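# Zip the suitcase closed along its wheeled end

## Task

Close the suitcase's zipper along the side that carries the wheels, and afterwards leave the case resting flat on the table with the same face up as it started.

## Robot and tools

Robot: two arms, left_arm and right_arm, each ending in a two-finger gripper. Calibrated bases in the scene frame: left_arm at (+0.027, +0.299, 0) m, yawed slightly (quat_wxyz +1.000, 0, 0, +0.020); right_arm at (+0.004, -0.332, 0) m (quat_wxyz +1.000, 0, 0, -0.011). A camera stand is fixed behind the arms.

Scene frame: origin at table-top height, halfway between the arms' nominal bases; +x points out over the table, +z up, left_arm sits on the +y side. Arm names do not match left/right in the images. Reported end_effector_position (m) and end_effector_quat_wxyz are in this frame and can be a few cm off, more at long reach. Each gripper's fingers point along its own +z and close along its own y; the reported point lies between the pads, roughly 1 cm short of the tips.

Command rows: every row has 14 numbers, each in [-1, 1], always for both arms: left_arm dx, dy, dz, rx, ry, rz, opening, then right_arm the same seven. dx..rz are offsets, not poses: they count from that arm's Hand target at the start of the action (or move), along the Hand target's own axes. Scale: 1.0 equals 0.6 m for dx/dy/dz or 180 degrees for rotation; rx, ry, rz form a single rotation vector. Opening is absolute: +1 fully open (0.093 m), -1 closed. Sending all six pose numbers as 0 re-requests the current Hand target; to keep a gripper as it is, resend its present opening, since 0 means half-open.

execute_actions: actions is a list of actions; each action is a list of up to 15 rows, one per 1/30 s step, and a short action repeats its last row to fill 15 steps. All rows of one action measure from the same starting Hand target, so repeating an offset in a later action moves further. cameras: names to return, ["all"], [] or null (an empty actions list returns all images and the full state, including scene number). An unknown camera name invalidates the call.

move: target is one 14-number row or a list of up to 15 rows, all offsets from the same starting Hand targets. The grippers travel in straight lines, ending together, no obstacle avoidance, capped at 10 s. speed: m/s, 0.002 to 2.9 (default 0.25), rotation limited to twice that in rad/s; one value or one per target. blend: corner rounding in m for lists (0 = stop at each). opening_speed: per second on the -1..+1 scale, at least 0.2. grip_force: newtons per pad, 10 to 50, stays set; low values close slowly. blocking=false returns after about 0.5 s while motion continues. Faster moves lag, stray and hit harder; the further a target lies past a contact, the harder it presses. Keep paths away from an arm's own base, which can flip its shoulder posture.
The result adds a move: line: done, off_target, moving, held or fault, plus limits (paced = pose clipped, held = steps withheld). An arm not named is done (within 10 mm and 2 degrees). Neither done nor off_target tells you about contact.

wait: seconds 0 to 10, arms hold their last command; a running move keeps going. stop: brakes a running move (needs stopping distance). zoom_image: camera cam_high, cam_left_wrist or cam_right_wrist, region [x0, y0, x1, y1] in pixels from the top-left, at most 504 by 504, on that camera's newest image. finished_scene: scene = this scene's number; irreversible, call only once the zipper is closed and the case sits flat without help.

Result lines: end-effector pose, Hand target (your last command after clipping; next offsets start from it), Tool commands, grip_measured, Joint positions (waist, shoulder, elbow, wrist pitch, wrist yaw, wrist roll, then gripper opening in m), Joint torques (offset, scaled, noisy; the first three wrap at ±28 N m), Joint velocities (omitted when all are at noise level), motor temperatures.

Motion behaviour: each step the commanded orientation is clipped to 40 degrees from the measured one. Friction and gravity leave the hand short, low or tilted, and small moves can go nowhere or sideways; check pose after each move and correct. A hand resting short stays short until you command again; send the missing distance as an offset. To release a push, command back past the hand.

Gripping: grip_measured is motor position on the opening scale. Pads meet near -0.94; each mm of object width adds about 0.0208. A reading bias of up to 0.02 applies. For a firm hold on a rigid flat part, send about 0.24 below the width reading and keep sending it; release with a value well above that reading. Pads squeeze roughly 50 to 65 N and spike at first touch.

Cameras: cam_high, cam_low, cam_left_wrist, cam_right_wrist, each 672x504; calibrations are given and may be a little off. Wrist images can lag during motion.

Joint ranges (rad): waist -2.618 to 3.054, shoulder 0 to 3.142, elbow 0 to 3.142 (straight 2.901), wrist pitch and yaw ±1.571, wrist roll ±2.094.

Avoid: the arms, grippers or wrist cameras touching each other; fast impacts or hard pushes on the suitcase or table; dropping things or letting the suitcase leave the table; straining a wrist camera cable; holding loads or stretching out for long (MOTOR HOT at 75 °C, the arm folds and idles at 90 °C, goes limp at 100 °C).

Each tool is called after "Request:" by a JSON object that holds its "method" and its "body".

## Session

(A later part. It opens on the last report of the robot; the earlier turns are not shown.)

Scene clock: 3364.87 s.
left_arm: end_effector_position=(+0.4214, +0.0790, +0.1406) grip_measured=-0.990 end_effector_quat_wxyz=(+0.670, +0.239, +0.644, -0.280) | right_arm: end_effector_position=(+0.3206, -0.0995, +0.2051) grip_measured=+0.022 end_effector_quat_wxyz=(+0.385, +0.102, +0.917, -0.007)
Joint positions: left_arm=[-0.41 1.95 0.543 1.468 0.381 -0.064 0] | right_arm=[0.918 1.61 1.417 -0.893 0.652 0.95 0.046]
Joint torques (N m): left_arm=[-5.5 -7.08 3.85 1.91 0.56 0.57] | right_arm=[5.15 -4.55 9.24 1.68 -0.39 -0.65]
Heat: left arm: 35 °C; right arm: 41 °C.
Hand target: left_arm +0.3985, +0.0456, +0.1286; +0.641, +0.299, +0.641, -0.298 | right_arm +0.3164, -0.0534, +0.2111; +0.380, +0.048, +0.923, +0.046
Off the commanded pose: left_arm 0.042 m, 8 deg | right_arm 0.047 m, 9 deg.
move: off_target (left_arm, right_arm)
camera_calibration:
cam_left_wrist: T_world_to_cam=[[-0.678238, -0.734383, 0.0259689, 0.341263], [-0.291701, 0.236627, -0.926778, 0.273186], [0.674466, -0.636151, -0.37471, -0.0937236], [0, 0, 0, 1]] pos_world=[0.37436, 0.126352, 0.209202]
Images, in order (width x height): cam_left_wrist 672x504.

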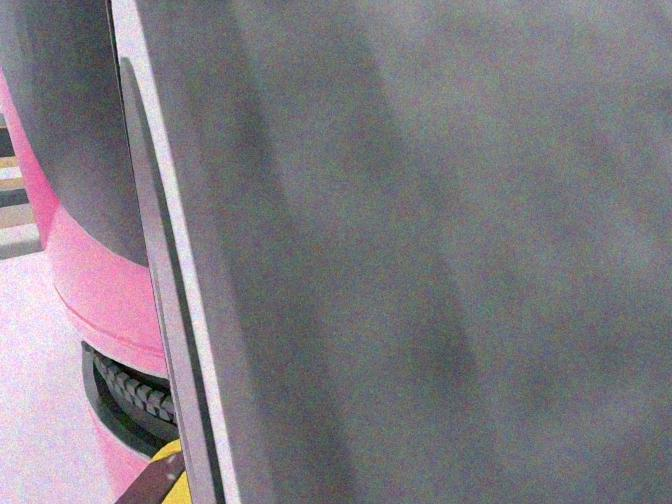

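Request:
{"method": "move", "body": {"target": [[-0.022,0.03,-0.03,0,0,0,-0.7,0,-0.06,0,0,0,0,-0.3],[-0.022,0.058,-0.109,0,0,0,-0.5,0,-0.06,0,0,0,0,-0.3],[-0.035,0.05,-0.185,0,0,0,-0.5,0,-0.06,0,0,0,0,-0.3]], "blend": [0.01,0.02,0], "speed": 0.12, "cameras": ["cam_left_wrist"]}}

Scene clock: 3373.80 s.
left_arm: end_effector_position=(+0.3552, +0.1488, +0.1493) grip_measured=-0.502 end_effector_quat_wxyz=(+0.641, +0.291, +0.643, -0.302) | right_arm: end_effector_position=(+0.3199, -0.1038, +0.2029) grip_measured=+0.022 end_effector_quat_wxyz=(+0.389, +0.089, +0.917, +0.012)
Joint positions: left_arm=[-0.139 1.642 0.269 1.377 0.766 -0.018 0.021] | right_arm=[0.9 1.555 1.34 -0.813 0.619 0.895 0.046]
Joint torques (N m): left_arm=[0.12 -5.9 3.3 2.24 0.19 0.12] | right_arm=[0.84 -8.76 4.97 1.59 -0.41 -0.74]
Heat: left arm: 35 °C; right arm: 41 °C.
Hand target: left_arm +0.3501, +0.1499, +0.1497; +0.641, +0.299, +0.641, -0.298 | right_arm +0.3146, -0.0890, +0.2068; +0.380, +0.048, +0.922, +0.046
Off the commanded pose: left_arm 0.005 m, 1 deg | right_arm 0.016 m, 6 deg.
move: off_target (right_arm); blend cut to 0 m at target 2
camera_calibration:
cam_left_wrist: T_world_to_cam=[[-0.756846, -0.653593, -0.000384518, 0.367251], [-0.276141, 0.320299, -0.906176, 0.224415], [0.592393, -0.68573, -0.422901, 0.0422985], [0, 0, 0, 1]] pos_world=[0.314866, 0.197158, 0.221389]
Images, in order (width x height): cam_left_wrist 672x504.

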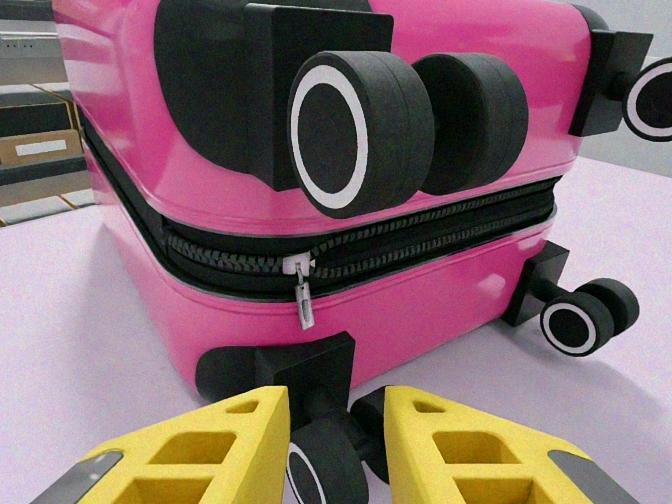

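Request:
{"method": "move", "body": {"target": [[0.012,0.065,0.07,0.056,0,0,-1,0,0,0,0,0,0,-0.3],[0.02,0.06,0.132,0.056,0,0,-1,0,0,0,0,0,0,-0.3]], "blend": [0.01,0], "speed": 0.12, "cameras": ["cam_left_wrist"]}}

Scene clock: 3396.27 s.
left_arm: end_effector_position=(+0.4204, +0.1126, +0.1402) grip_measured=-0.990 end_effector_quat_wxyz=(+0.608, +0.353, +0.611, -0.363) | right_arm: end_effector_position=(+0.3199, -0.1038, +0.2029) grip_measured=+0.022 end_effector_quat_wxyz=(+0.389, +0.089, +0.917, +0.012)
Joint positions: left_arm=[-0.165 1.944 0.644 1.305 0.938 -0.018 0] | right_arm=[0.9 1.555 1.34 -0.813 0.619 0.895 0.046]
Joint torques (N m): left_arm=[-0.54 -5.19 7.09 2.13 -0.08 0.16] | right_arm=[0.8 -8.73 5.01 1.59 -0.42 -0.75]
Heat: left arm: 35 °C; right arm: 40 °C.
Hand target: left_arm +0.4286, +0.1123, +0.1379; +0.612, +0.355, +0.612, -0.353 | right_arm +0.3146, -0.0890, +0.2068; +0.380, +0.048, +0.922, +0.046
Off the commanded pose: left_arm 0.009 m, 1 deg | right_arm 0.016 m, 6 deg.
move: off_target (right_arm)
camera_calibration:
cam_left_wrist: T_world_to_cam=[[-0.870434, -0.492282, -0.00150546, 0.422662], [-0.207059, 0.368884, -0.906119, 0.211242], [0.446622, -0.788405, -0.423021, 0.0478558], [0, 0, 0, 1]] pos_world=[0.390265, 0.167875, 0.21229]
Images, in order (width x height): cam_left_wrist 672x504.

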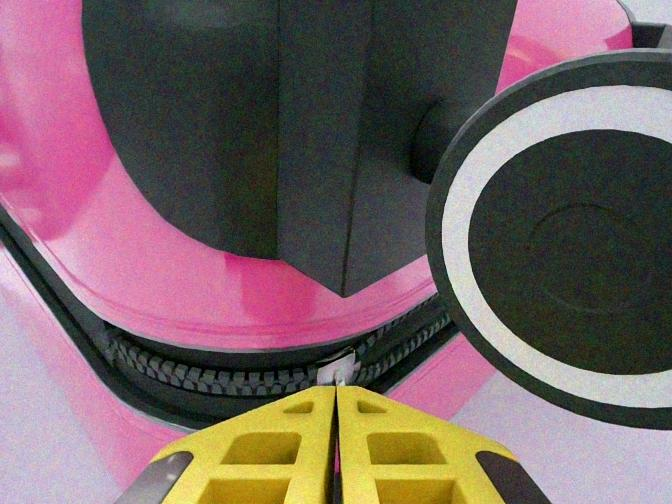

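Request:
{"method": "move", "body": {"target": [[-0.004,0.032,0,0,0,0,-1,0,0,0,0,0,0,-0.3],[-0.004,0.034,0.03,0,0,0,-1,0,0,0,0,0,0,-0.3]], "speed": 0.08, "cameras": ["cam_left_wrist"]}}

Scene clock: 3402.47 s.
left_arm: end_effector_position=(+0.4475, +0.1111, +0.1438) grip_measured=-0.990 end_effector_quat_wxyz=(+0.611, +0.352, +0.611, -0.360) | right_arm: end_effector_position=(+0.3201, -0.1041, +0.2028) grip_measured=+0.022 end_effector_quat_wxyz=(+0.388, +0.089, +0.917, +0.012)
Joint positions: left_arm=[-0.162 1.995 0.758 1.247 0.933 -0.018 0] | right_arm=[0.899 1.555 1.34 -0.813 0.618 0.894 0.046]
Joint torques (N m): left_arm=[-1.35 -5.59 7.88 2.03 -0.08 0.2] | right_arm=[0.92 -8.77 5 1.58 -0.4 -0.73]
Heat: left arm: 35 °C; right arm: 40 °C.
Hand target: left_arm +0.4552, +0.1069, +0.1403; +0.612, +0.354, +0.612, -0.354 | right_arm +0.3145, -0.0889, +0.2068; +0.380, +0.047, +0.923, +0.046
Off the commanded pose: left_arm 0.009 m, 1 deg | right_arm 0.017 m, 6 deg.
move: off_target (right_arm)
camera_calibration:
cam_left_wrist: T_world_to_cam=[[-0.866429, -0.499276, -0.00487791, 0.445018], [-0.206225, 0.36674, -0.907179, 0.220649], [0.454721, -0.785, -0.420717, 0.0317382], [0, 0, 0, 1]] pos_world=[0.416648, 0.16618, 0.215692]
Images, in order (width x height): cam_left_wrist 672x504.

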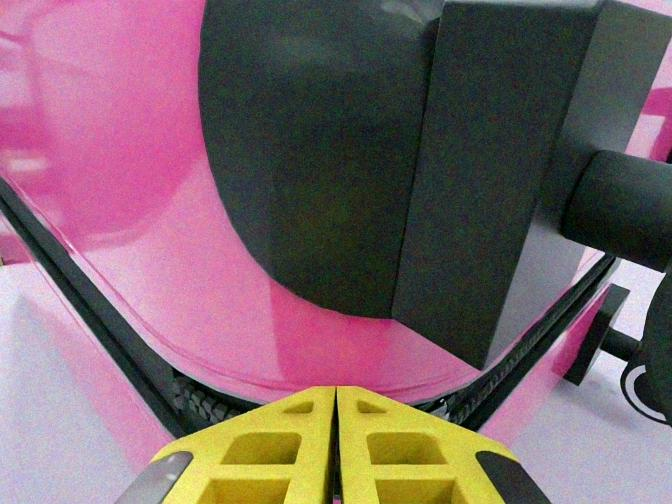

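Request:
{"method": "move", "body": {"target": [[0.01,-0.025,0.005,0,0,0,-1,0,0.06,0,0,0,0,-0.3],[0.01,-0.075,0.035,0,0,0,-1,0,0.08,0,0,0,0,-0.3],[0.01,-0.1,0.055,0,0,0,-1,0,0.08,0,0,0,0,-0.3]], "speed": 0.05, "blend": [0.01,0.01,0], "cameras": ["cam_left_wrist"]}}

Scene clock: 3411.33 s.
left_arm: end_effector_position=(+0.4570, +0.1003, +0.1427) grip_measured=-0.990 end_effector_quat_wxyz=(+0.656, +0.288, +0.633, -0.294) | right_arm: end_effector_position=(+0.3231, -0.0940, +0.2061) grip_measured=+0.022 end_effector_quat_wxyz=(+0.391, +0.121, +0.912, -0.015)
Joint positions: left_arm=[-0.263 1.995 0.697 1.339 0.625 -0.018 0] | right_arm=[0.934 1.655 1.465 -0.929 0.69 1.011 0.046]
Joint torques (N m): left_arm=[-7.36 -7.9 3.81 2.06 1.03 0.15] | right_arm=[5.56 -5.37 9.42 1.74 -0.58 -1.03]
Heat: left arm: 35 °C; right arm: 39 °C.
Hand target: left_arm +0.4197, +0.0484, +0.1342; +0.612, +0.355, +0.612, -0.353 | right_arm +0.3170, -0.0413, +0.2127; +0.380, +0.048, +0.922, +0.046
Off the commanded pose: left_arm 0.065 m, 12 deg | right_arm 0.053 m, 11 deg.
move: off_target (left_arm, right_arm); blend cut to 0.0096 m at target 2
camera_calibration:
cam_left_wrist: T_world_to_cam=[[-0.744873, -0.666871, -0.0211283, 0.41136], [-0.249602, 0.307885, -0.918099, 0.252893], [0.618759, -0.678594, -0.395787, -0.0707164], [0, 0, 0, 1]] pos_world=[0.41329, 0.148474, 0.212884]
Images, in order (width x height): cam_left_wrist 672x504.

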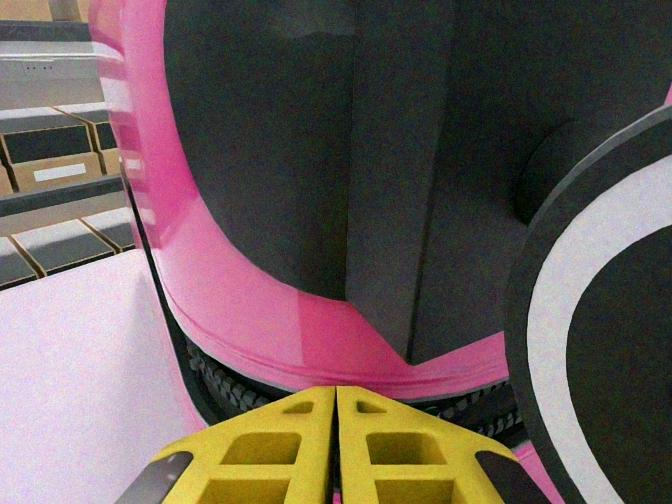

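Request:
{"method": "move", "body": {"target": [[0,-0.06,0.045,0,0,0,-1,0,0.05,0,0,0,0,-0.3]], "speed": 0.05, "cameras": ["cam_left_wrist"]}}

Scene clock: 3418.73 s.
left_arm: end_effector_position=(+0.3995, +0.0089, +0.1294) grip_measured=-0.990 end_effector_quat_wxyz=(+0.606, +0.346, +0.620, -0.358) | right_arm: end_effector_position=(+0.3217, -0.0495, +0.2066) grip_measured=+0.022 end_effector_quat_wxyz=(+0.386, +0.105, +0.916, -0.004)
Joint positions: left_arm=[-0.506 1.995 0.675 1.31 0.577 -0.02 0] | right_arm=[1.003 1.782 1.623 -0.984 0.69 1.053 0.046]
Joint torques (N m): left_arm=[-0.36 -7.41 6.42 2.35 0.16 0.18] | right_arm=[3.08 -7.39 9.03 1.64 -0.36 -1.02]
Heat: left arm: 36 °C; right arm: 40 °C.
Hand target: left_arm +0.4019, +0.0070, +0.1341; +0.612, +0.354, +0.612, -0.354 | right_arm +0.3186, -0.0116, +0.2164; +0.380, +0.047, +0.922, +0.046
Off the commanded pose: left_arm 0.006 m, 2 deg | right_arm 0.039 m, 9 deg.
move: off_target (right_arm)
camera_calibration:
cam_left_wrist: T_world_to_cam=[[-0.860203, -0.509861, 0.00964709, 0.348035], [-0.228487, 0.368437, -0.901137, 0.243278], [0.4559, -0.777365, -0.433427, -0.0315641], [0, 0, 0, 1]] pos_world=[0.369357, 0.0632802, 0.202188]
Images, in order (width x height): cam_left_wrist 672x504.

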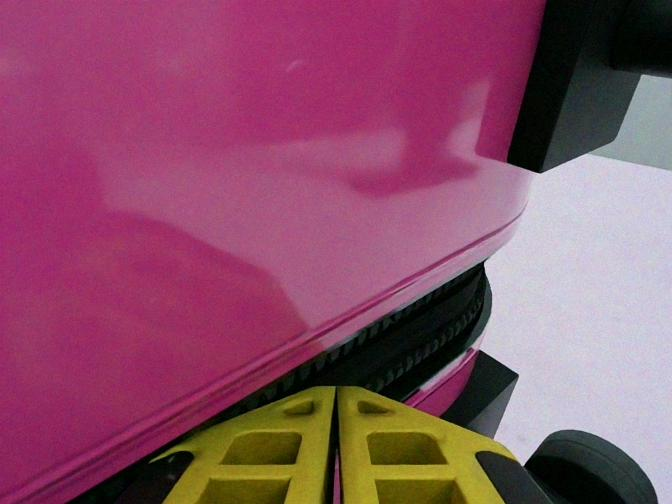

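Request:
{"method": "move", "body": {"target": [[0,-0.14,-0.05,0,0,0,-1,0,-0.04,0,0,0,0,-0.3],[0,-0.22,-0.1,-0.333,0,0,-1,0,-0.04,0,0,0,0,-0.3]], "speed": 0.1, "blend": [0.02,0], "cameras": ["cam_left_wrist"]}}

Scene clock: 3434.10 s.
left_arm: end_effector_position=(+0.2582, -0.0052, +0.1360) grip_measured=-0.990 end_effector_quat_wxyz=(+0.708, +0.010, +0.706, -0.010) | right_arm: end_effector_position=(+0.3232, -0.0514, +0.2041) grip_measured=+0.022 end_effector_quat_wxyz=(+0.386, +0.092, +0.918, +0.008)
Joint positions: left_arm=[-1.405 1.948 0.608 1.357 -1.336 0.017 0] | right_arm=[0.989 1.748 1.566 -0.919 0.665 1.002 0.046]
Joint torques (N m): left_arm=[-0.85 -4.93 6.41 1.75 -0.17 -0.07] | right_arm=[1.09 -11 5.14 1.58 -0.33 -0.88]
Heat: left arm: 36 °C; right arm: 40 °C.
Hand target: left_arm +0.2577, -0.0067, +0.1338; +0.708, +0.001, +0.707, +0.000 | right_arm +0.3173, -0.0354, +0.2134; +0.380, +0.047, +0.923, +0.046
Off the commanded pose: left_arm 0.003 m, 1 deg | right_arm 0.019 m, 7 deg.
move: off_target (right_arm)
camera_calibration:
cam_left_wrist: T_world_to_cam=[[-0.0214356, -0.999639, -0.0162047, 0.00357574], [-0.421718, 0.0237366, -0.906416, 0.270963], [0.906474, -0.0125957, -0.422074, -0.0892166], [0, 0, 0, 1]] pos_world=[0.195219, -0.00398103, 0.208007]
Images, in order (width x height): cam_left_wrist 672x504.

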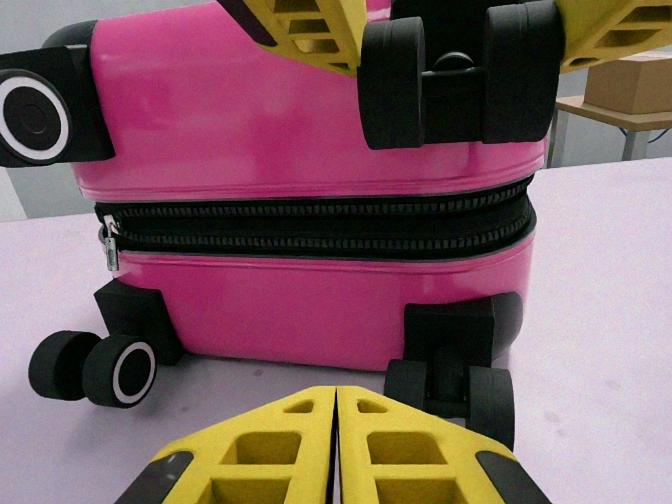

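Request:
{"method": "move", "body": {"target": [[-0.033,0.178,0.05,-0.066,0.015,0.139,-0.45,0,0,0,0,0,0,-0.3]], "speed": 0.15, "cameras": ["cam_left_wrist"]}}

Scene clock: 3452.27 s.
left_arm: end_effector_position=(+0.2889, +0.0917, +0.1476) grip_measured=-0.451 end_effector_quat_wxyz=(+0.663, +0.108, +0.703, +0.233) | right_arm: end_effector_position=(+0.3232, -0.0514, +0.2041) grip_measured=+0.022 end_effector_quat_wxyz=(+0.386, +0.092, +0.918, +0.008)
Joint positions: left_arm=[-1.228 1.722 0.421 1.239 -1.373 0.429 0.024] | right_arm=[0.989 1.748 1.566 -0.919 0.665 1.002 0.046]
Joint torques (N m): left_arm=[-0.03 -6.43 3.22 2.4 -0.1 -0.11] | right_arm=[1.03 -11.03 5.12 1.57 -0.32 -0.86]
Heat: left arm: 36 °C; right arm: 41 °C.
Hand target: left_arm +0.2878, +0.0999, +0.1538; +0.671, +0.081, +0.702, +0.225 | right_arm +0.3173, -0.0354, +0.2134; +0.380, +0.047, +0.923, +0.046
Off the commanded pose: left_arm 0.010 m, 3 deg | right_arm 0.019 m, 7 deg.
move: off_target (left_arm, right_arm)
camera_calibration:
cam_left_wrist: T_world_to_cam=[[0.162259, -0.859337, -0.484986, 0.104621], [-0.508476, 0.348401, -0.787444, 0.269874], [0.84565, 0.374374, -0.380421, -0.134937], [0, 0, 0, 1]] pos_world=[0.234358, 0.0463975, 0.211918]
Images, in order (width x height): cam_left_wrist 672x504.

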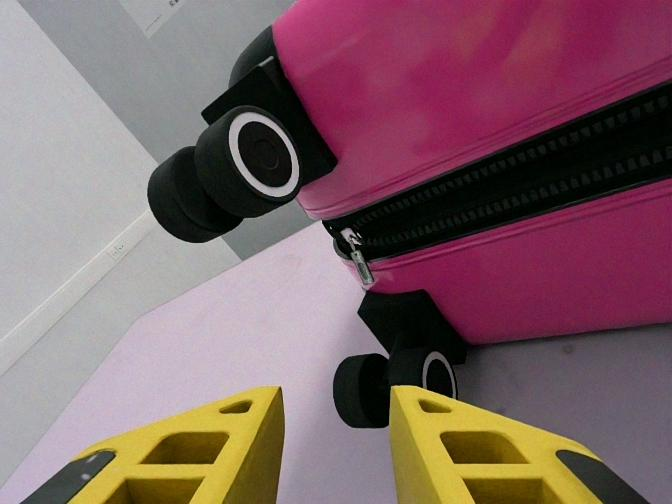

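Request:
{"method": "move", "body": {"target": [[0.03,-0.006,0.12,0,0,0,-0.45,0,0,0,0,0,0,-0.3]], "speed": 0.12, "cameras": ["cam_left_wrist"]}}

Scene clock: 3459.33 s.
left_arm: end_effector_position=(+0.3523, +0.1231, +0.1294) grip_measured=-0.451 end_effector_quat_wxyz=(+0.656, +0.100, +0.709, +0.240) | right_arm: end_effector_position=(+0.3232, -0.0514, +0.2041) grip_measured=+0.022 end_effector_quat_wxyz=(+0.386, +0.092, +0.918, +0.008)
Joint positions: left_arm=[-0.961 1.834 0.44 1.337 -1.13 0.439 0.024] | right_arm=[0.989 1.748 1.566 -0.919 0.665 1.002 0.046]
Joint torques (N m): left_arm=[0.09 -3.9 6.41 2.65 0.1 -0.11] | right_arm=[1.02 -11.07 5.15 1.57 -0.32 -0.88]
Heat: left arm: 37 °C; right arm: 41 °C.
Hand target: left_arm +0.3574, +0.1191, +0.1360; +0.670, +0.081, +0.702, +0.225 | right_arm +0.3173, -0.0354, +0.2134; +0.380, +0.047, +0.923, +0.046
Off the commanded pose: left_arm 0.009 m, 3 deg | right_arm 0.019 m, 7 deg.
move: off_target (left_arm, right_arm)
camera_calibration:
cam_left_wrist: T_world_to_cam=[[0.177428, -0.856563, -0.484582, 0.106725], [-0.52602, 0.333614, -0.782307, 0.284158], [0.831758, 0.393703, -0.391377, -0.20335], [0, 0, 0, 1]] pos_world=[0.299675, 0.0766774, 0.194429]
Images, in order (width x height): cam_left_wrist 672x504.

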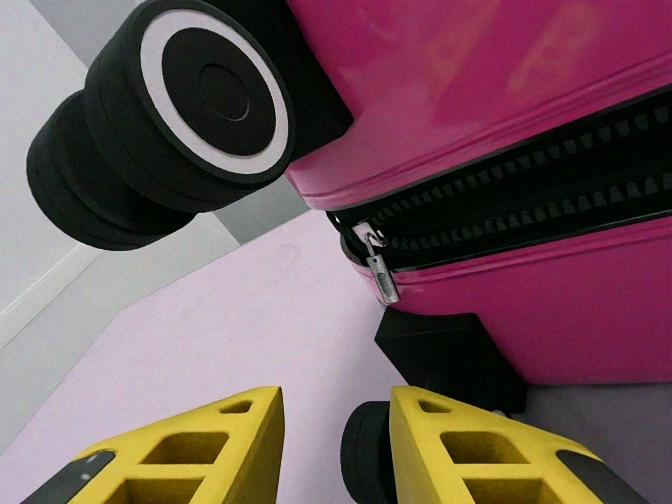

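Request:
{"method": "move", "body": {"target": [[0.0,-0.03,0.05,0,0,0,-0.45,0,0,0,0,0,0,-0.3],[0.006,-0.026,0.105,0,0,0,-0.45,0,0,0,0,0,0,-0.3]], "speed": 0.1, "blend": [0.01,0], "cameras": ["cam_left_wrist"]}}

Scene clock: 3465.70 s.
left_arm: end_effector_position=(+0.4166, +0.1238, +0.1237) grip_measured=-0.451 end_effector_quat_wxyz=(+0.662, +0.090, +0.707, +0.233) | right_arm: end_effector_position=(+0.3232, -0.0514, +0.2041) grip_measured=+0.022 end_effector_quat_wxyz=(+0.386, +0.092, +0.918, +0.008)
Joint positions: left_arm=[-0.793 1.98 0.616 1.338 -0.966 0.443 0.024] | right_arm=[0.989 1.748 1.566 -0.919 0.665 1.002 0.046]
Joint torques (N m): left_arm=[-0.29 -5.11 6.69 2.49 0.1 -0.06] | right_arm=[1.02 -11.07 5.15 1.56 -0.33 -0.88]
Heat: left arm: 36 °C; right arm: 41 °C.
Hand target: left_arm +0.4217, +0.1199, +0.1261; +0.670, +0.081, +0.702, +0.225 | right_arm +0.3173, -0.0354, +0.2134; +0.380, +0.047, +0.923, +0.046
Off the commanded pose: left_arm 0.007 m, 2 deg | right_arm 0.019 m, 7 deg.
move: off_target (right_arm)
camera_calibration:
cam_left_wrist: T_world_to_cam=[[0.187269, -0.866645, -0.462446, 0.0875132], [-0.515774, 0.313909, -0.797144, 0.313344], [0.836007, 0.387798, -0.388208, -0.26079], [0, 0, 0, 1]] pos_world=[0.363248, 0.078615, 0.18901]
Images, in order (width x height): cam_left_wrist 672x504.

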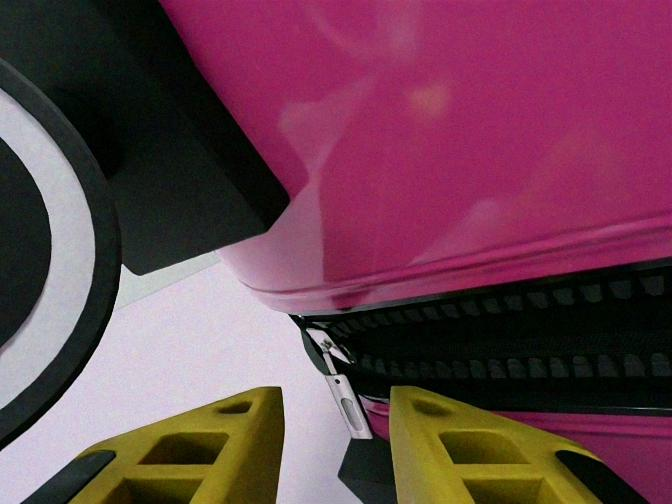

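Request:
{"method": "move", "body": {"target": [[0.002,0.004,0.028,0,0,0,-0.45,0,0,0,0,0,0,-0.3]], "speed": 0.1, "cameras": ["cam_left_wrist"]}}

Request:
{"method": "move", "body": {"target": [[0,0,0,0,0,0,-1,0,0.0,0,0,0,0,-0.3]], "opening_speed": 0.5, "cameras": ["cam_left_wrist"]}}

Scene clock: 3471.83 s.
left_arm: end_effector_position=(+0.4283, +0.1285, +0.1259) grip_measured=-0.451 end_effector_quat_wxyz=(+0.665, +0.084, +0.705, +0.232) | right_arm: end_effector_position=(+0.3232, -0.0514, +0.2041) grip_measured=+0.022 end_effector_quat_wxyz=(+0.386, +0.092, +0.918, +0.008)
Joint positions: left_arm=[-0.758 1.993 0.641 1.338 -0.934 0.443 0.024] | right_arm=[0.989 1.748 1.566 -0.919 0.665 1.002 0.046]
Joint torques (N m): left_arm=[0.62 -4.9 7.28 2.31 0.31 -0.06] | right_arm=[0.99 -11.04 5.11 1.58 -0.32 -0.85]
Motor temperatures (°C): left_arm=[21 36 30 32 19 19 21] | right_arm=[19 37 32 41 17 21 24]
Heat: left arm: 36 °C; right arm: 41 °C.
Hand target: left_arm +0.4375, +0.1259, +0.1261; +0.671, +0.081, +0.702, +0.225 | right_arm +0.3173, -0.0354, +0.2134; +0.380, +0.047, +0.923, +0.046
Off the commanded pose: left_arm 0.010 m, 1 deg | right_arm 0.019 m, 7 deg.
move: off_target (right_arm)
camera_calibration:
cam_left_wrist: T_world_to_cam=[[0.194772, -0.87013, -0.4527, 0.0864354], [-0.509624, 0.304575, -0.804685, 0.319091], [0.838062, 0.387436, -0.384116, -0.272831], [0, 0, 0, 1]] pos_world=[0.374431, 0.0837276, 0.191098]
Images, in order (width x height): cam_left_wrist 672x504.

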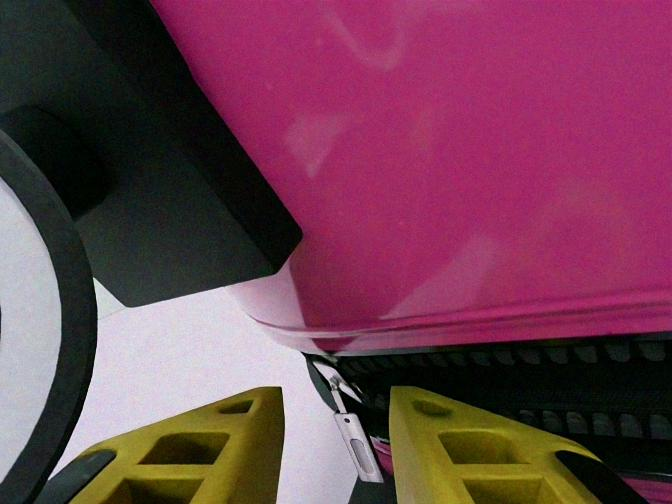

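Scene clock: 3473.13 s.
left_arm: end_effector_position=(+0.4318, +0.1270, +0.1256) grip_measured=-0.990 end_effector_quat_wxyz=(+0.666, +0.089, +0.704, +0.227) | right_arm: end_effector_position=(+0.3232, -0.0514, +0.2041) grip_measured=+0.022 end_effector_quat_wxyz=(+0.386, +0.092, +0.918, +0.008)
Joint positions: left_arm=[-0.75 1.997 0.648 1.335 -0.911 0.444 0] | right_arm=[0.989 1.748 1.566 -0.919 0.665 1.002 0.046]
Joint torques (N m): left_arm=[0.16 -5.38 6.84 2.41 0.09 -0.02] | right_arm=[1.01 -11.07 5.16 1.56 -0.34 -0.88]
Heat: left arm: 36 °C; right arm: 41 °C.
Hand target: left_arm +0.4375, +0.1260, +0.1261; +0.671, +0.081, +0.702, +0.225 | right_arm +0.3173, -0.0354, +0.2134; +0.380, +0.047, +0.923, +0.046
Off the commanded pose: left_arm 0.006 m, 1 deg | right_arm 0.019 m, 7 deg.
move: off_target (right_arm)
camera_calibration:
cam_left_wrist: T_world_to_cam=[[0.1819, -0.872705, -0.453099, 0.0901977], [-0.505567, 0.312215, -0.804316, 0.318335], [0.843395, 0.375377, -0.384419, -0.276031], [0, 0, 0, 1]] pos_world=[0.377335, 0.0829424, 0.190799]
Images, in order (width x height): cam_left_wrist 672x504.

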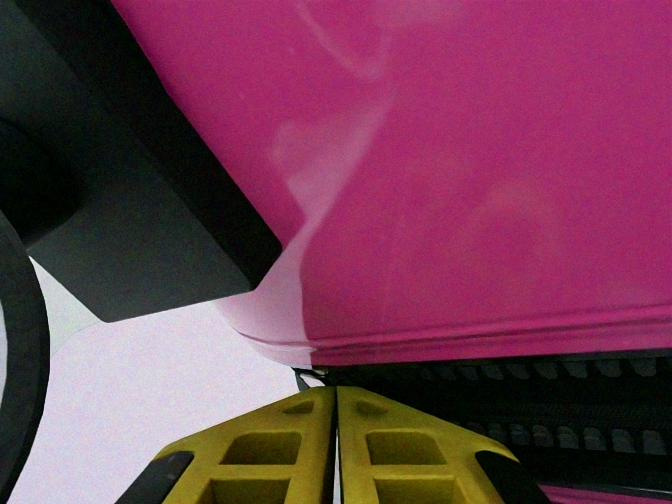

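Request:
{"method": "move", "body": {"target": [[-0.062,-0.093,-0.044,0,0,0,-1,0,0.08,0,0,0,0,-0.3]], "speed": 0.05, "cameras": ["cam_left_wrist"]}}

Scene clock: 3483.13 s.
left_arm: end_effector_position=(+0.4305, +0.1131, +0.1268) grip_measured=-0.990 end_effector_quat_wxyz=(+0.665, +0.091, +0.705, +0.229) | right_arm: end_effector_position=(+0.3238, -0.0525, +0.2054) grip_measured=+0.022 end_effector_quat_wxyz=(+0.386, +0.098, +0.917, +0.008)
Joint positions: left_arm=[-0.785 2.009 0.685 1.307 -0.948 0.446 0] | right_arm=[0.987 1.751 1.576 -0.93 0.668 1.015 0.046]
Joint torques (N m): left_arm=[-0.32 -7.46 4.74 2.24 0.11 -0.03] | right_arm=[0.06 -8.05 5.72 1.14 0.31 -0.13]
Heat: left arm: 36 °C; right arm: 41 °C.
Hand target: left_arm +0.4307, +0.1136, +0.1271; +0.666, +0.089, +0.705, +0.228 (not the last commanded pose) | right_arm +0.3233, -0.0509, +0.2055; +0.386, +0.092, +0.918, +0.008 (not the last commanded pose)
Off the commanded pose: left_arm 0.058 m, 1 deg | right_arm 0.066 m, 7 deg.
move: held (left_arm, right_arm; a check stopped the path); limits=held
pose unreachable (left arm): on one or more control steps of this call, first in action 0 (counted from 0), this arm could not follow its commanded pose, so it was not sent that pose on those steps. It may still have moved: this result reports where it is.
cause: moving toward the commanded pose would bring a part of the arm too close to another arm (this arm's wrist (the part past joint 4) and the right arm's fingers, along the way the arms are being sent, or toward where that arm still pushes).
pose unreachable (right arm): on one or more control steps of this call, first in action 0 (counted from 0), this arm could not follow its commanded pose, so it was not sent that pose on those steps. It may still have moved: this result reports where it is.
cause: moving toward the commanded pose would bring a part of the arm too close to another arm (this arm's fingers and the left arm's wrist (the part past joint 4), along the way the arms are being sent, or toward where that arm still pushes).
camera_calibration:
cam_left_wrist: T_world_to_cam=[[0.182081, -0.870133, -0.457946, 0.0792086], [-0.507972, 0.31553, -0.801502, 0.323373], [0.841909, 0.378562, -0.384551, -0.269028], [0, 0, 0, 1]] pos_world=[0.376339, 0.0687317, 0.192003]
Images, in order (width x height): cam_left_wrist 672x504.

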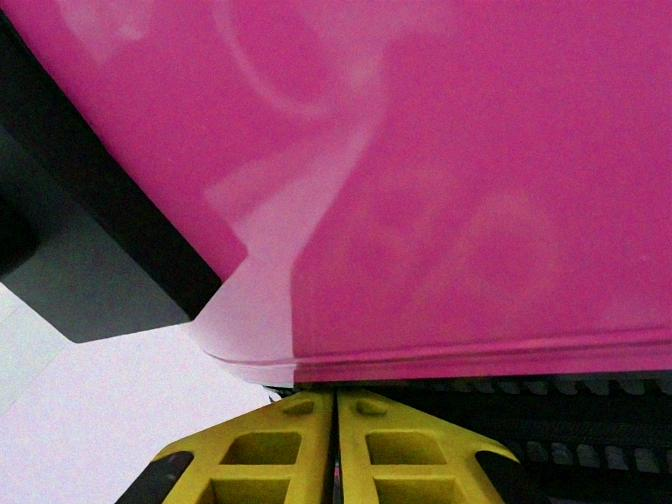

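Request:
{"method": "move", "body": {"target": [[-0.03,-0.055,-0.022,0,0,0,-1,0,0.0,0,0,0,0,-0.3]], "speed": 0.05, "cameras": ["cam_left_wrist"]}}

Scene clock: 3489.17 s.
left_arm: end_effector_position=(+0.4230, +0.0836, +0.1270) grip_measured=-0.990 end_effector_quat_wxyz=(+0.660, +0.095, +0.707, +0.235) | right_arm: end_effector_position=(+0.3237, -0.0526, +0.2054) grip_measured=+0.022 end_effector_quat_wxyz=(+0.386, +0.098, +0.917, +0.007)
Joint positions: left_arm=[-0.865 2.034 0.757 1.243 -1.033 0.447 0] | right_arm=[0.987 1.751 1.576 -0.93 0.668 1.015 0.046]
Joint torques (N m): left_arm=[-1.37 -5.97 7.82 2.24 -0.01 -0.11] | right_arm=[0.16 -8.05 5.71 1.12 0.31 -0.12]
Heat: left arm: 37 °C; right arm: 39 °C.
Hand target: left_arm +0.4254, +0.0741, +0.1290; +0.666, +0.089, +0.704, +0.228 | right_arm +0.3233, -0.0510, +0.2055; +0.386, +0.092, +0.918, +0.008
Off the commanded pose: left_arm 0.010 m, 1 deg | right_arm 0.002 m, 1 deg.
move: done
camera_calibration:
cam_left_wrist: T_world_to_cam=[[0.180673, -0.862655, -0.472424, 0.0568418], [-0.517922, 0.324891, -0.79133, 0.331103], [0.836131, 0.38765, -0.388089, -0.249294], [0, 0, 0, 1]] pos_world=[0.369658, 0.0381012, 0.192117]
Images, in order (width x height): cam_left_wrist 672x504.

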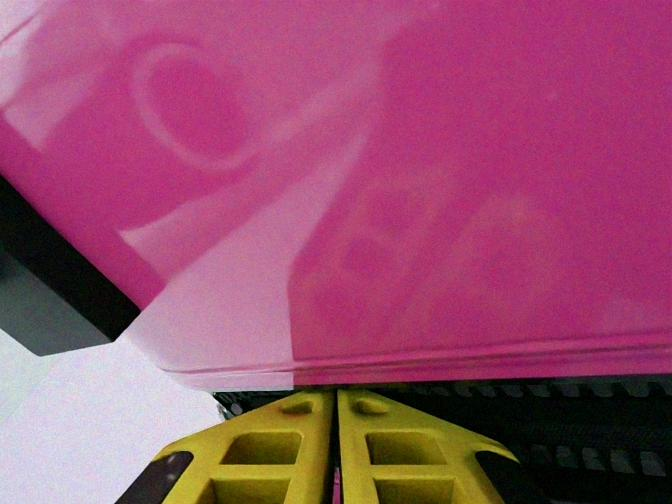

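Request:
{"method": "move", "body": {"target": [[0.005,0.056,-0.202,0,0,0,-1,0,0,0,0,0,0,-0.3],[0.081,0.256,-0.242,0.15,-0.04,-0.06,-0.6,0,0,0,0,0,0,-0.3],[0.079,0.25,-0.056,0.336,-0.08,-0.129,-0.6,0,0,0,0,0,0,-0.3]], "speed": 0.15, "blend": [0.02,0.02,0], "cameras": ["cam_left_wrist"]}}

Scene clock: 3520.60 s.
left_arm: end_effector_position=(+0.3575, +0.2184, +0.1481) grip_measured=-0.602 end_effector_quat_wxyz=(+0.634, +0.290, +0.651, -0.301) | right_arm: end_effector_position=(+0.3236, -0.0532, +0.2051) grip_measured=+0.022 end_effector_quat_wxyz=(+0.386, +0.099, +0.917, +0.006)
Joint positions: left_arm=[0.172 1.631 0.298 1.301 1.076 0.004 0.016] | right_arm=[0.987 1.751 1.576 -0.933 0.668 1.016 0.046]
Joint torques (N m): left_arm=[-0.02 -2.86 6.39 2.34 0.24 -0.03] | right_arm=[0.13 -8.03 5.72 1.12 0.33 -0.13]
Motor temperatures (°C): left_arm=[20 35 32 32 19 19 21] | right_arm=[19 38 32 36 17 20 24]
Heat: left arm: 35 °C; right arm: 38 °C.
Hand target: left_arm +0.3612, +0.2197, +0.1526; +0.640, +0.299, +0.641, -0.299 | right_arm +0.3234, -0.0510, +0.2055; +0.386, +0.092, +0.918, +0.008
Off the commanded pose: left_arm 0.006 m, 2 deg | right_arm 0.002 m, 1 deg.
move: done; blend cut to 0 m at target 2
camera_calibration:
cam_left_wrist: T_world_to_cam=[[-0.755604, -0.654976, 0.00836, 0.412981], [-0.293644, 0.327295, -0.898138, 0.205172], [0.585522, -0.681091, -0.439635, 0.0920682], [0, 0, 0, 1]] pos_world=[0.318389, 0.266047, 0.221297]
Images, in order (width x height): cam_left_wrist 672x504.

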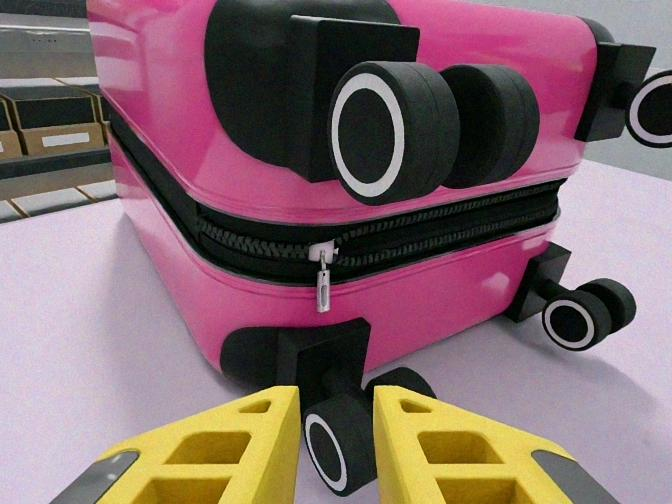

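Request:
{"method": "move", "body": {"target": [[0.015,0.012,0.105,0,0,0,-0.5,0,0,0,0,0,0,-0.3]], "speed": 0.12, "cameras": ["cam_left_wrist"]}}

Scene clock: 3528.03 s.
left_arm: end_effector_position=(+0.3995, +0.1761, +0.1396) grip_measured=-0.502 end_effector_quat_wxyz=(+0.630, +0.298, +0.648, -0.307) | right_arm: end_effector_position=(+0.3236, -0.0532, +0.2051) grip_measured=+0.022 end_effector_quat_wxyz=(+0.386, +0.099, +0.917, +0.006)
Joint positions: left_arm=[-0.011 1.799 0.448 1.324 0.914 0.001 0.021] | right_arm=[0.987 1.751 1.576 -0.933 0.668 1.016 0.046]
Joint torques (N m): left_arm=[-0.84 -3.97 6.6 2.45 -0.03 0.02] | right_arm=[0.13 -7.98 5.75 1.14 0.31 -0.15]
Heat: left arm: 34 °C; right arm: 38 °C.
Hand target: left_arm +0.4072, +0.1760, +0.1436; +0.640, +0.299, +0.641, -0.299 | right_arm +0.3234, -0.0510, +0.2055; +0.386, +0.092, +0.918, +0.008
Off the commanded pose: left_arm 0.009 m, 2 deg | right_arm 0.002 m, 1 deg.
move: done
camera_calibration:
cam_left_wrist: T_world_to_cam=[[-0.769455, -0.638676, 0.00565238, 0.420095], [-0.285725, 0.33629, -0.897368, 0.218848], [0.571227, -0.6921, -0.441246, 0.0428091], [0, 0, 0, 1]] pos_world=[0.361321, 0.224336, 0.212902]
Images, in order (width x height): cam_left_wrist 672x504.

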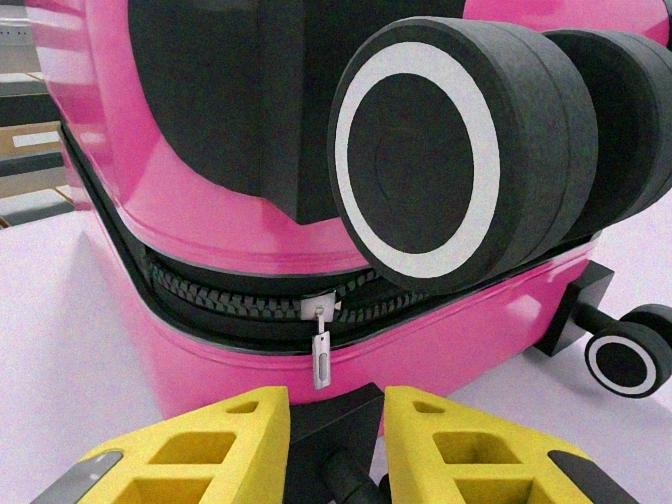

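Request:
{"method": "move", "body": {"target": [[0.006,0.009,0.083,0,0,0,-0.5,0,0,0,0,0,0,-0.3]], "speed": 0.1, "cameras": ["cam_left_wrist"]}}

Scene clock: 3535.80 s.
left_arm: end_effector_position=(+0.4330, +0.1429, +0.1422) grip_measured=-0.502 end_effector_quat_wxyz=(+0.639, +0.306, +0.636, -0.305) | right_arm: end_effector_position=(+0.3239, -0.0536, +0.2052) grip_measured=+0.022 end_effector_quat_wxyz=(+0.386, +0.099, +0.917, +0.006)
Joint positions: left_arm=[-0.122 1.905 0.593 1.317 0.813 0 0.021] | right_arm=[0.986 1.751 1.576 -0.933 0.669 1.016 0.046]
Joint torques (N m): left_arm=[-1.16 -4.64 7.42 2.11 -0.21 -0.02] | right_arm=[0.24 -8.03 5.68 1.15 0.29 -0.13]
Heat: left arm: 34 °C; right arm: 38 °C.
Hand target: left_arm +0.4434, +0.1413, +0.1400; +0.640, +0.299, +0.641, -0.299 | right_arm +0.3234, -0.0510, +0.2055; +0.386, +0.092, +0.918, +0.008
Off the commanded pose: left_arm 0.011 m, 1 deg | right_arm 0.003 m, 1 deg.
move: off_target (left_arm)
camera_calibration:
cam_left_wrist: T_world_to_cam=[[-0.775521, -0.631031, -0.0191377, 0.429815], [-0.253288, 0.338766, -0.906136, 0.228875], [0.578283, -0.697881, -0.422553, -0.00309235], [0, 0, 0, 1]] pos_world=[0.393091, 0.191534, 0.214311]
Images, in order (width x height): cam_left_wrist 672x504.

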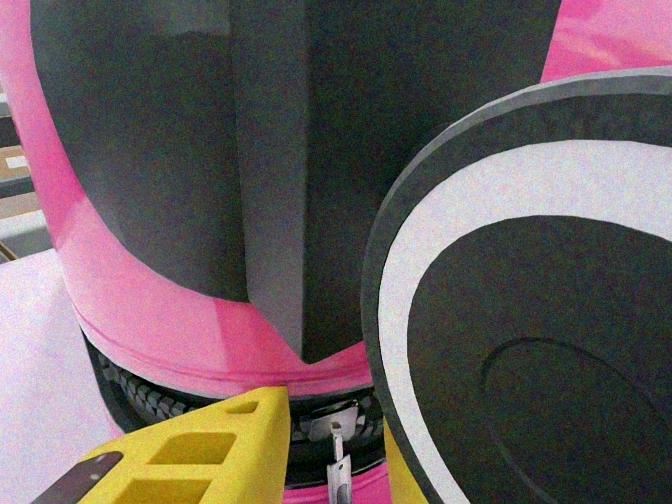

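Request:
{"method": "move", "body": {"target": [[0.015,0,-0.004,0,0,0,-0.5,0,0,0,0,0,0,-0.3],[0.015,0,0.012,0,0,0,-0.5,0,0,0,0,0,0,-0.3]], "speed": 0.1, "cameras": ["cam_left_wrist"]}}

Request:
{"method": "move", "body": {"target": [[0,0,0,0,0,0,-1,0,0.0,0,0,0,0,-0.3]], "opening_speed": 0.4, "cameras": ["cam_left_wrist"]}}

Scene clock: 3541.83 s.
left_arm: end_effector_position=(+0.4365, +0.1401, +0.1406) grip_measured=-0.502 end_effector_quat_wxyz=(+0.648, +0.311, +0.626, -0.303) | right_arm: end_effector_position=(+0.3258, -0.0554, +0.2054) grip_measured=+0.022 end_effector_quat_wxyz=(+0.386, +0.102, +0.917, +0.005)
Joint positions: left_arm=[-0.129 1.947 0.607 1.373 0.809 0 0.021] | right_arm=[0.98 1.751 1.576 -0.932 0.67 1.016 0.046]
Joint torques (N m): left_arm=[-1.84 -4.08 7.54 1.87 -0.32 0.01] | right_arm=[0.79 -8.05 5.67 1.12 0.29 -0.13]
Heat: left arm: 33 °C; right arm: 38 °C.
Hand target: left_arm +0.4479, +0.1358, +0.1308; +0.640, +0.299, +0.641, -0.299 | right_arm +0.3234, -0.0510, +0.2055; +0.386, +0.092, +0.918, +0.008
Off the commanded pose: left_arm 0.016 m, 2 deg | right_arm 0.005 m, 1 deg.
move: off_target (left_arm)
camera_calibration:
cam_left_wrist: T_world_to_cam=[[-0.776637, -0.628719, -0.0393429, 0.433736], [-0.226737, 0.337257, -0.9137, 0.218866], [0.587729, -0.700693, -0.40448, -0.013911], [0, 0, 0, 1]] pos_world=[0.394656, 0.189136, 0.211415]
Images, in order (width x height): cam_left_wrist 672x504.

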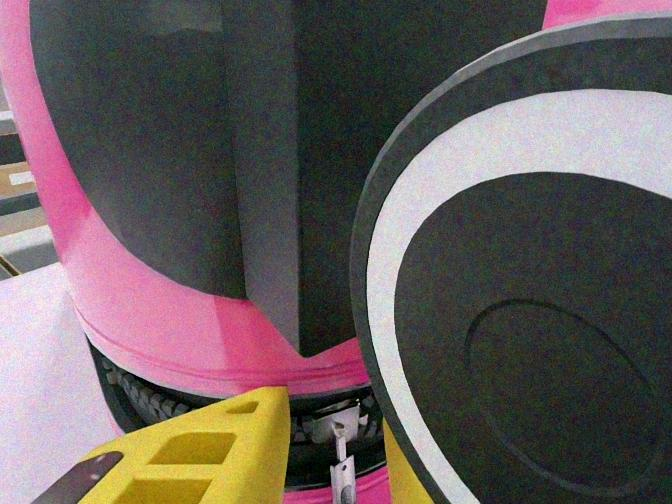

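Scene clock: 3543.30 s.
left_arm: end_effector_position=(+0.4435, +0.1453, +0.1408) grip_measured=-0.990 end_effector_quat_wxyz=(+0.655, +0.295, +0.633, -0.287) | right_arm: end_effector_position=(+0.3258, -0.0554, +0.2054) grip_measured=+0.022 end_effector_quat_wxyz=(+0.386, +0.102, +0.917, +0.005)
Joint positions: left_arm=[-0.129 1.949 0.61 1.372 0.761 0 0] | right_arm=[0.98 1.751 1.576 -0.932 0.67 1.016 0.046]
Joint torques (N m): left_arm=[-1.95 -4.41 7.27 1.88 0.12 -0.01] | right_arm=[0.77 -7.99 5.74 1.14 0.29 -0.13]
Heat: left arm: 33 °C; right arm: 38 °C.
Hand target: left_arm +0.4480, +0.1358, +0.1309; +0.640, +0.299, +0.641, -0.299 | right_arm +0.3234, -0.0510, +0.2055; +0.386, +0.092, +0.918, +0.008
Off the commanded pose: left_arm 0.014 m, 2 deg | right_arm 0.005 m, 1 deg.
move: off_target (left_arm)
camera_calibration:
cam_left_wrist: T_world_to_cam=[[-0.745244, -0.665677, -0.0385565, 0.433688], [-0.242479, 0.324419, -0.914307, 0.227744], [0.621141, -0.672032, -0.403184, -0.0335738], [0, 0, 0, 1]] pos_world=[0.399281, 0.192249, 0.211413]
Images, in order (width x height): cam_left_wrist 672x504.

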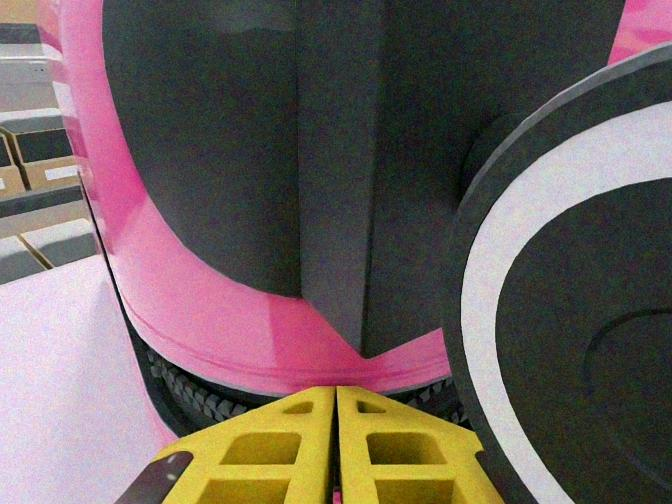

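Request:
{"method": "move", "body": {"target": [[0.005,-0.06,0.066,0,0,0,-1,0,0.05,0,0,0,0,-0.3]], "speed": 0.05, "cameras": ["cam_left_wrist"]}}

Scene clock: 3553.00 s.
left_arm: end_effector_position=(+0.4559, +0.1208, +0.1409) grip_measured=-0.990 end_effector_quat_wxyz=(+0.665, +0.247, +0.649, -0.275) | right_arm: end_effector_position=(+0.3342, -0.0555, +0.2054) grip_measured=+0.022 end_effector_quat_wxyz=(+0.391, +0.137, +0.910, -0.023)
Joint positions: left_arm=[-0.242 1.974 0.636 1.379 0.555 -0.051 0] | right_arm=[0.98 1.834 1.682 -1.03 0.723 1.108 0.046]
Joint torques (N m): left_arm=[-5.7 -4.36 7.05 2.03 0.49 0.47] | right_arm=[4.12 -6.48 8.84 1.33 -0.02 -0.63]
Heat: left arm: 33 °C; right arm: 37 °C.
Hand target: left_arm +0.4458, +0.0823, +0.1278; +0.640, +0.299, +0.641, -0.299 | right_arm +0.3283, -0.0215, +0.2080; +0.386, +0.092, +0.918, +0.008
Off the commanded pose: left_arm 0.042 m, 7 deg | right_arm 0.035 m, 6 deg.
move: off_target (left_arm, right_arm)
camera_calibration:
cam_left_wrist: T_world_to_cam=[[-0.681467, -0.731718, 0.0138391, 0.398188], [-0.296791, 0.259025, -0.919142, 0.272164], [0.668968, -0.630472, -0.393684, -0.0858762], [0, 0, 0, 1]] pos_world=[0.409576, 0.166722, 0.210839]
Images, in order (width x height): cam_left_wrist 672x504.

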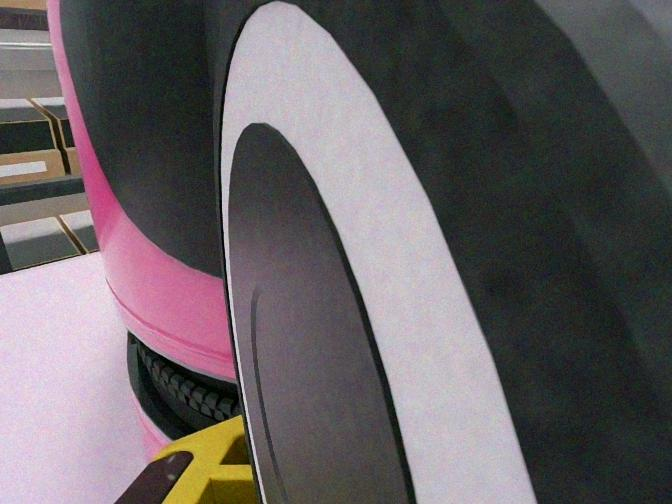

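Request:
{"method": "move", "body": {"target": [[0.0,0.045,-0.01,0.1,0,0,-1,0,0,0,0,0,0,-0.3]], "speed": 0.1, "cameras": ["cam_left_wrist"]}}

Scene clock: 3560.87 s.
left_arm: end_effector_position=(+0.4517, +0.1074, +0.1369) grip_measured=-0.990 end_effector_quat_wxyz=(+0.597, +0.407, +0.570, -0.392) | right_arm: end_effector_position=(+0.3378, -0.0533, +0.2045) grip_measured=+0.022 end_effector_quat_wxyz=(+0.397, +0.147, +0.906, -0.020)
Joint positions: left_arm=[-0.134 2.1 0.868 1.277 1.107 -0.002 0] | right_arm=[0.98 1.846 1.687 -1.017 0.736 1.126 0.046]
Joint torques (N m): left_arm=[-1.05 -6.06 8.17 1.41 -0.14 -0.03] | right_arm=[4.1 -7.66 8.47 1.21 -0.14 -0.8]
Heat: left arm: 33 °C; right arm: 36 °C.
Hand target: left_arm +0.4626, +0.1043, +0.1279; +0.586, +0.396, +0.586, -0.396 | right_arm +0.3282, -0.0215, +0.2080; +0.386, +0.092, +0.918, +0.008
Off the commanded pose: left_arm 0.014 m, 3 deg | right_arm 0.033 m, 7 deg.
move: off_target (left_arm, right_arm)
camera_calibration:
cam_left_wrist: T_world_to_cam=[[-0.928303, -0.36792, -0.0537432, 0.46734], [-0.104408, 0.396654, -0.912011, 0.168015], [0.356865, -0.841012, -0.406629, 0.0722687], [0, 0, 0, 1]] pos_world=[0.425585, 0.166079, 0.207735]
Images, in order (width x height): cam_left_wrist 672x504.

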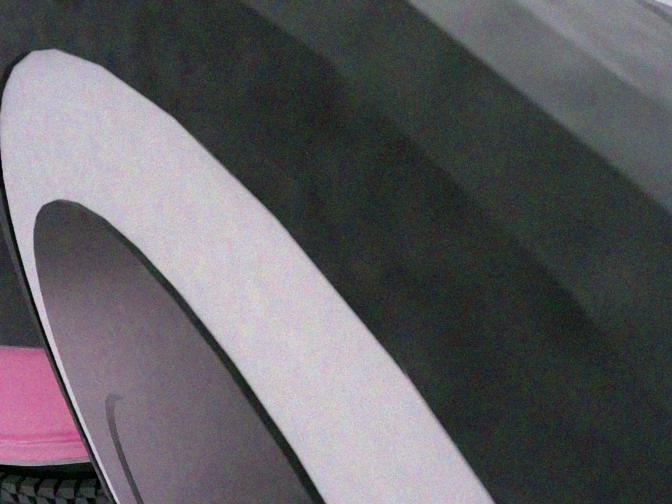

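Request:
{"method": "move", "body": {"target": [[-0.01,0.03,-0.1,0,0,0,-1,0,0,0,0,0,0,-0.3],[-0.02,-0.02,-0.18,0,0,0,-0.6,0,-0.03,0,0,0,0,-0.3]], "speed": 0.1, "cameras": ["cam_left_wrist"]}}

Scene clock: 3568.73 s.
left_arm: end_effector_position=(+0.4175, +0.1998, +0.1309) grip_measured=-0.602 end_effector_quat_wxyz=(+0.576, +0.380, +0.600, -0.404) | right_arm: end_effector_position=(+0.3370, -0.0546, +0.2031) grip_measured=+0.022 end_effector_quat_wxyz=(+0.401, +0.144, +0.905, -0.016)
Joint positions: left_arm=[0.132 1.999 0.714 1.242 1.347 -0.005 0.016] | right_arm=[0.98 1.827 1.652 -0.983 0.737 1.112 0.046]
Joint torques (N m): left_arm=[-0.03 -9.73 3.67 2.14 0.3 0.11] | right_arm=[2.25 -11.26 4.62 1.23 -0.23 -0.88]
Heat: left arm: 34 °C; right arm: 36 °C.
Hand target: left_arm +0.4111, +0.2000, +0.1399; +0.586, +0.395, +0.587, -0.396 | right_arm +0.3253, -0.0392, +0.2065; +0.386, +0.092, +0.918, +0.008
Off the commanded pose: left_arm 0.011 m, 3 deg | right_arm 0.020 m, 7 deg.
move: off_target (left_arm, right_arm); target 2's new opening was sent with left_arm's hand 0.011 m and 3 deg from that target
camera_calibration:
cam_left_wrist: T_world_to_cam=[[-0.919556, -0.391731, 0.0310393, 0.459222], [-0.195994, 0.388747, -0.900256, 0.16064], [0.340592, -0.83392, -0.434252, 0.168794], [0, 0, 0, 1]] pos_world=[0.396275, 0.258204, 0.203663]
Images, in order (width x height): cam_left_wrist 672x504.

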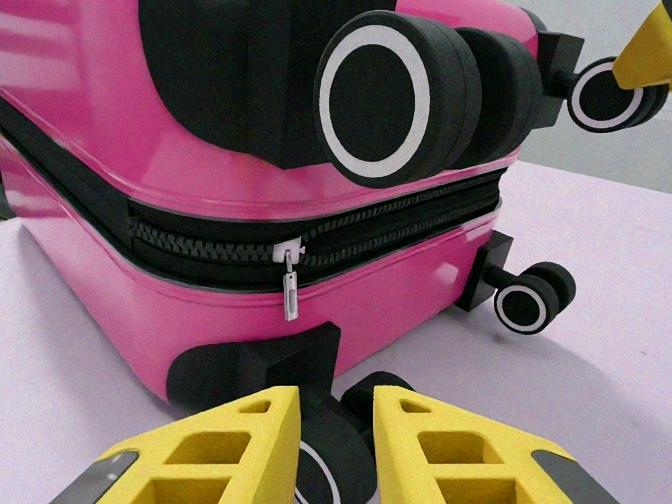

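Request:
{"method": "move", "body": {"target": [[0.01,0.033,0.04,0,0,0,-0.6,0,0,0,0,0,0,-0.3],[0.018,0.031,0.085,0,0,0,-0.6,0,0,0,0,0,0,-0.3]], "speed": 0.1, "blend": [0.01,0], "cameras": ["cam_left_wrist"]}}

Scene clock: 3581.13 s.
left_arm: end_effector_position=(+0.4396, +0.1592, +0.1307) grip_measured=-0.602 end_effector_quat_wxyz=(+0.579, +0.395, +0.588, -0.403) | right_arm: end_effector_position=(+0.3370, -0.0546, +0.2031) grip_measured=+0.022 end_effector_quat_wxyz=(+0.401, +0.144, +0.905, -0.016)
Joint positions: left_arm=[0.009 2.061 0.807 1.242 1.249 -0.005 0.016] | right_arm=[0.98 1.827 1.652 -0.983 0.737 1.112 0.046]
Joint torques (N m): left_arm=[-0.55 -5.93 7.12 2.03 -0.07 0.08] | right_arm=[2.15 -11.3 4.66 1.23 -0.24 -0.87]
Heat: left arm: 38 °C; right arm: 37 °C.
Hand target: left_arm +0.4475, +0.1596, +0.1291; +0.586, +0.396, +0.586, -0.395 | right_arm +0.3253, -0.0392, +0.2065; +0.386, +0.092, +0.918, +0.008
Off the commanded pose: left_arm 0.008 m, 1 deg | right_arm 0.020 m, 7 deg.
move: off_target (right_arm)
camera_calibration:
cam_left_wrist: T_world_to_cam=[[-0.92935, -0.369198, 0.00105981, 0.46831], [-0.159363, 0.398559, -0.903191, 0.163327], [0.333034, -0.83955, -0.429237, 0.130871], [0, 0, 0, 1]] pos_world=[0.417668, 0.217677, 0.203194]
Images, in order (width x height): cam_left_wrist 672x504.

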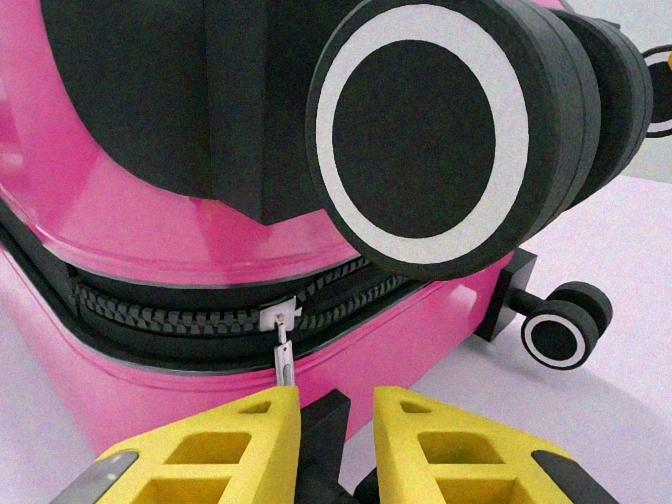

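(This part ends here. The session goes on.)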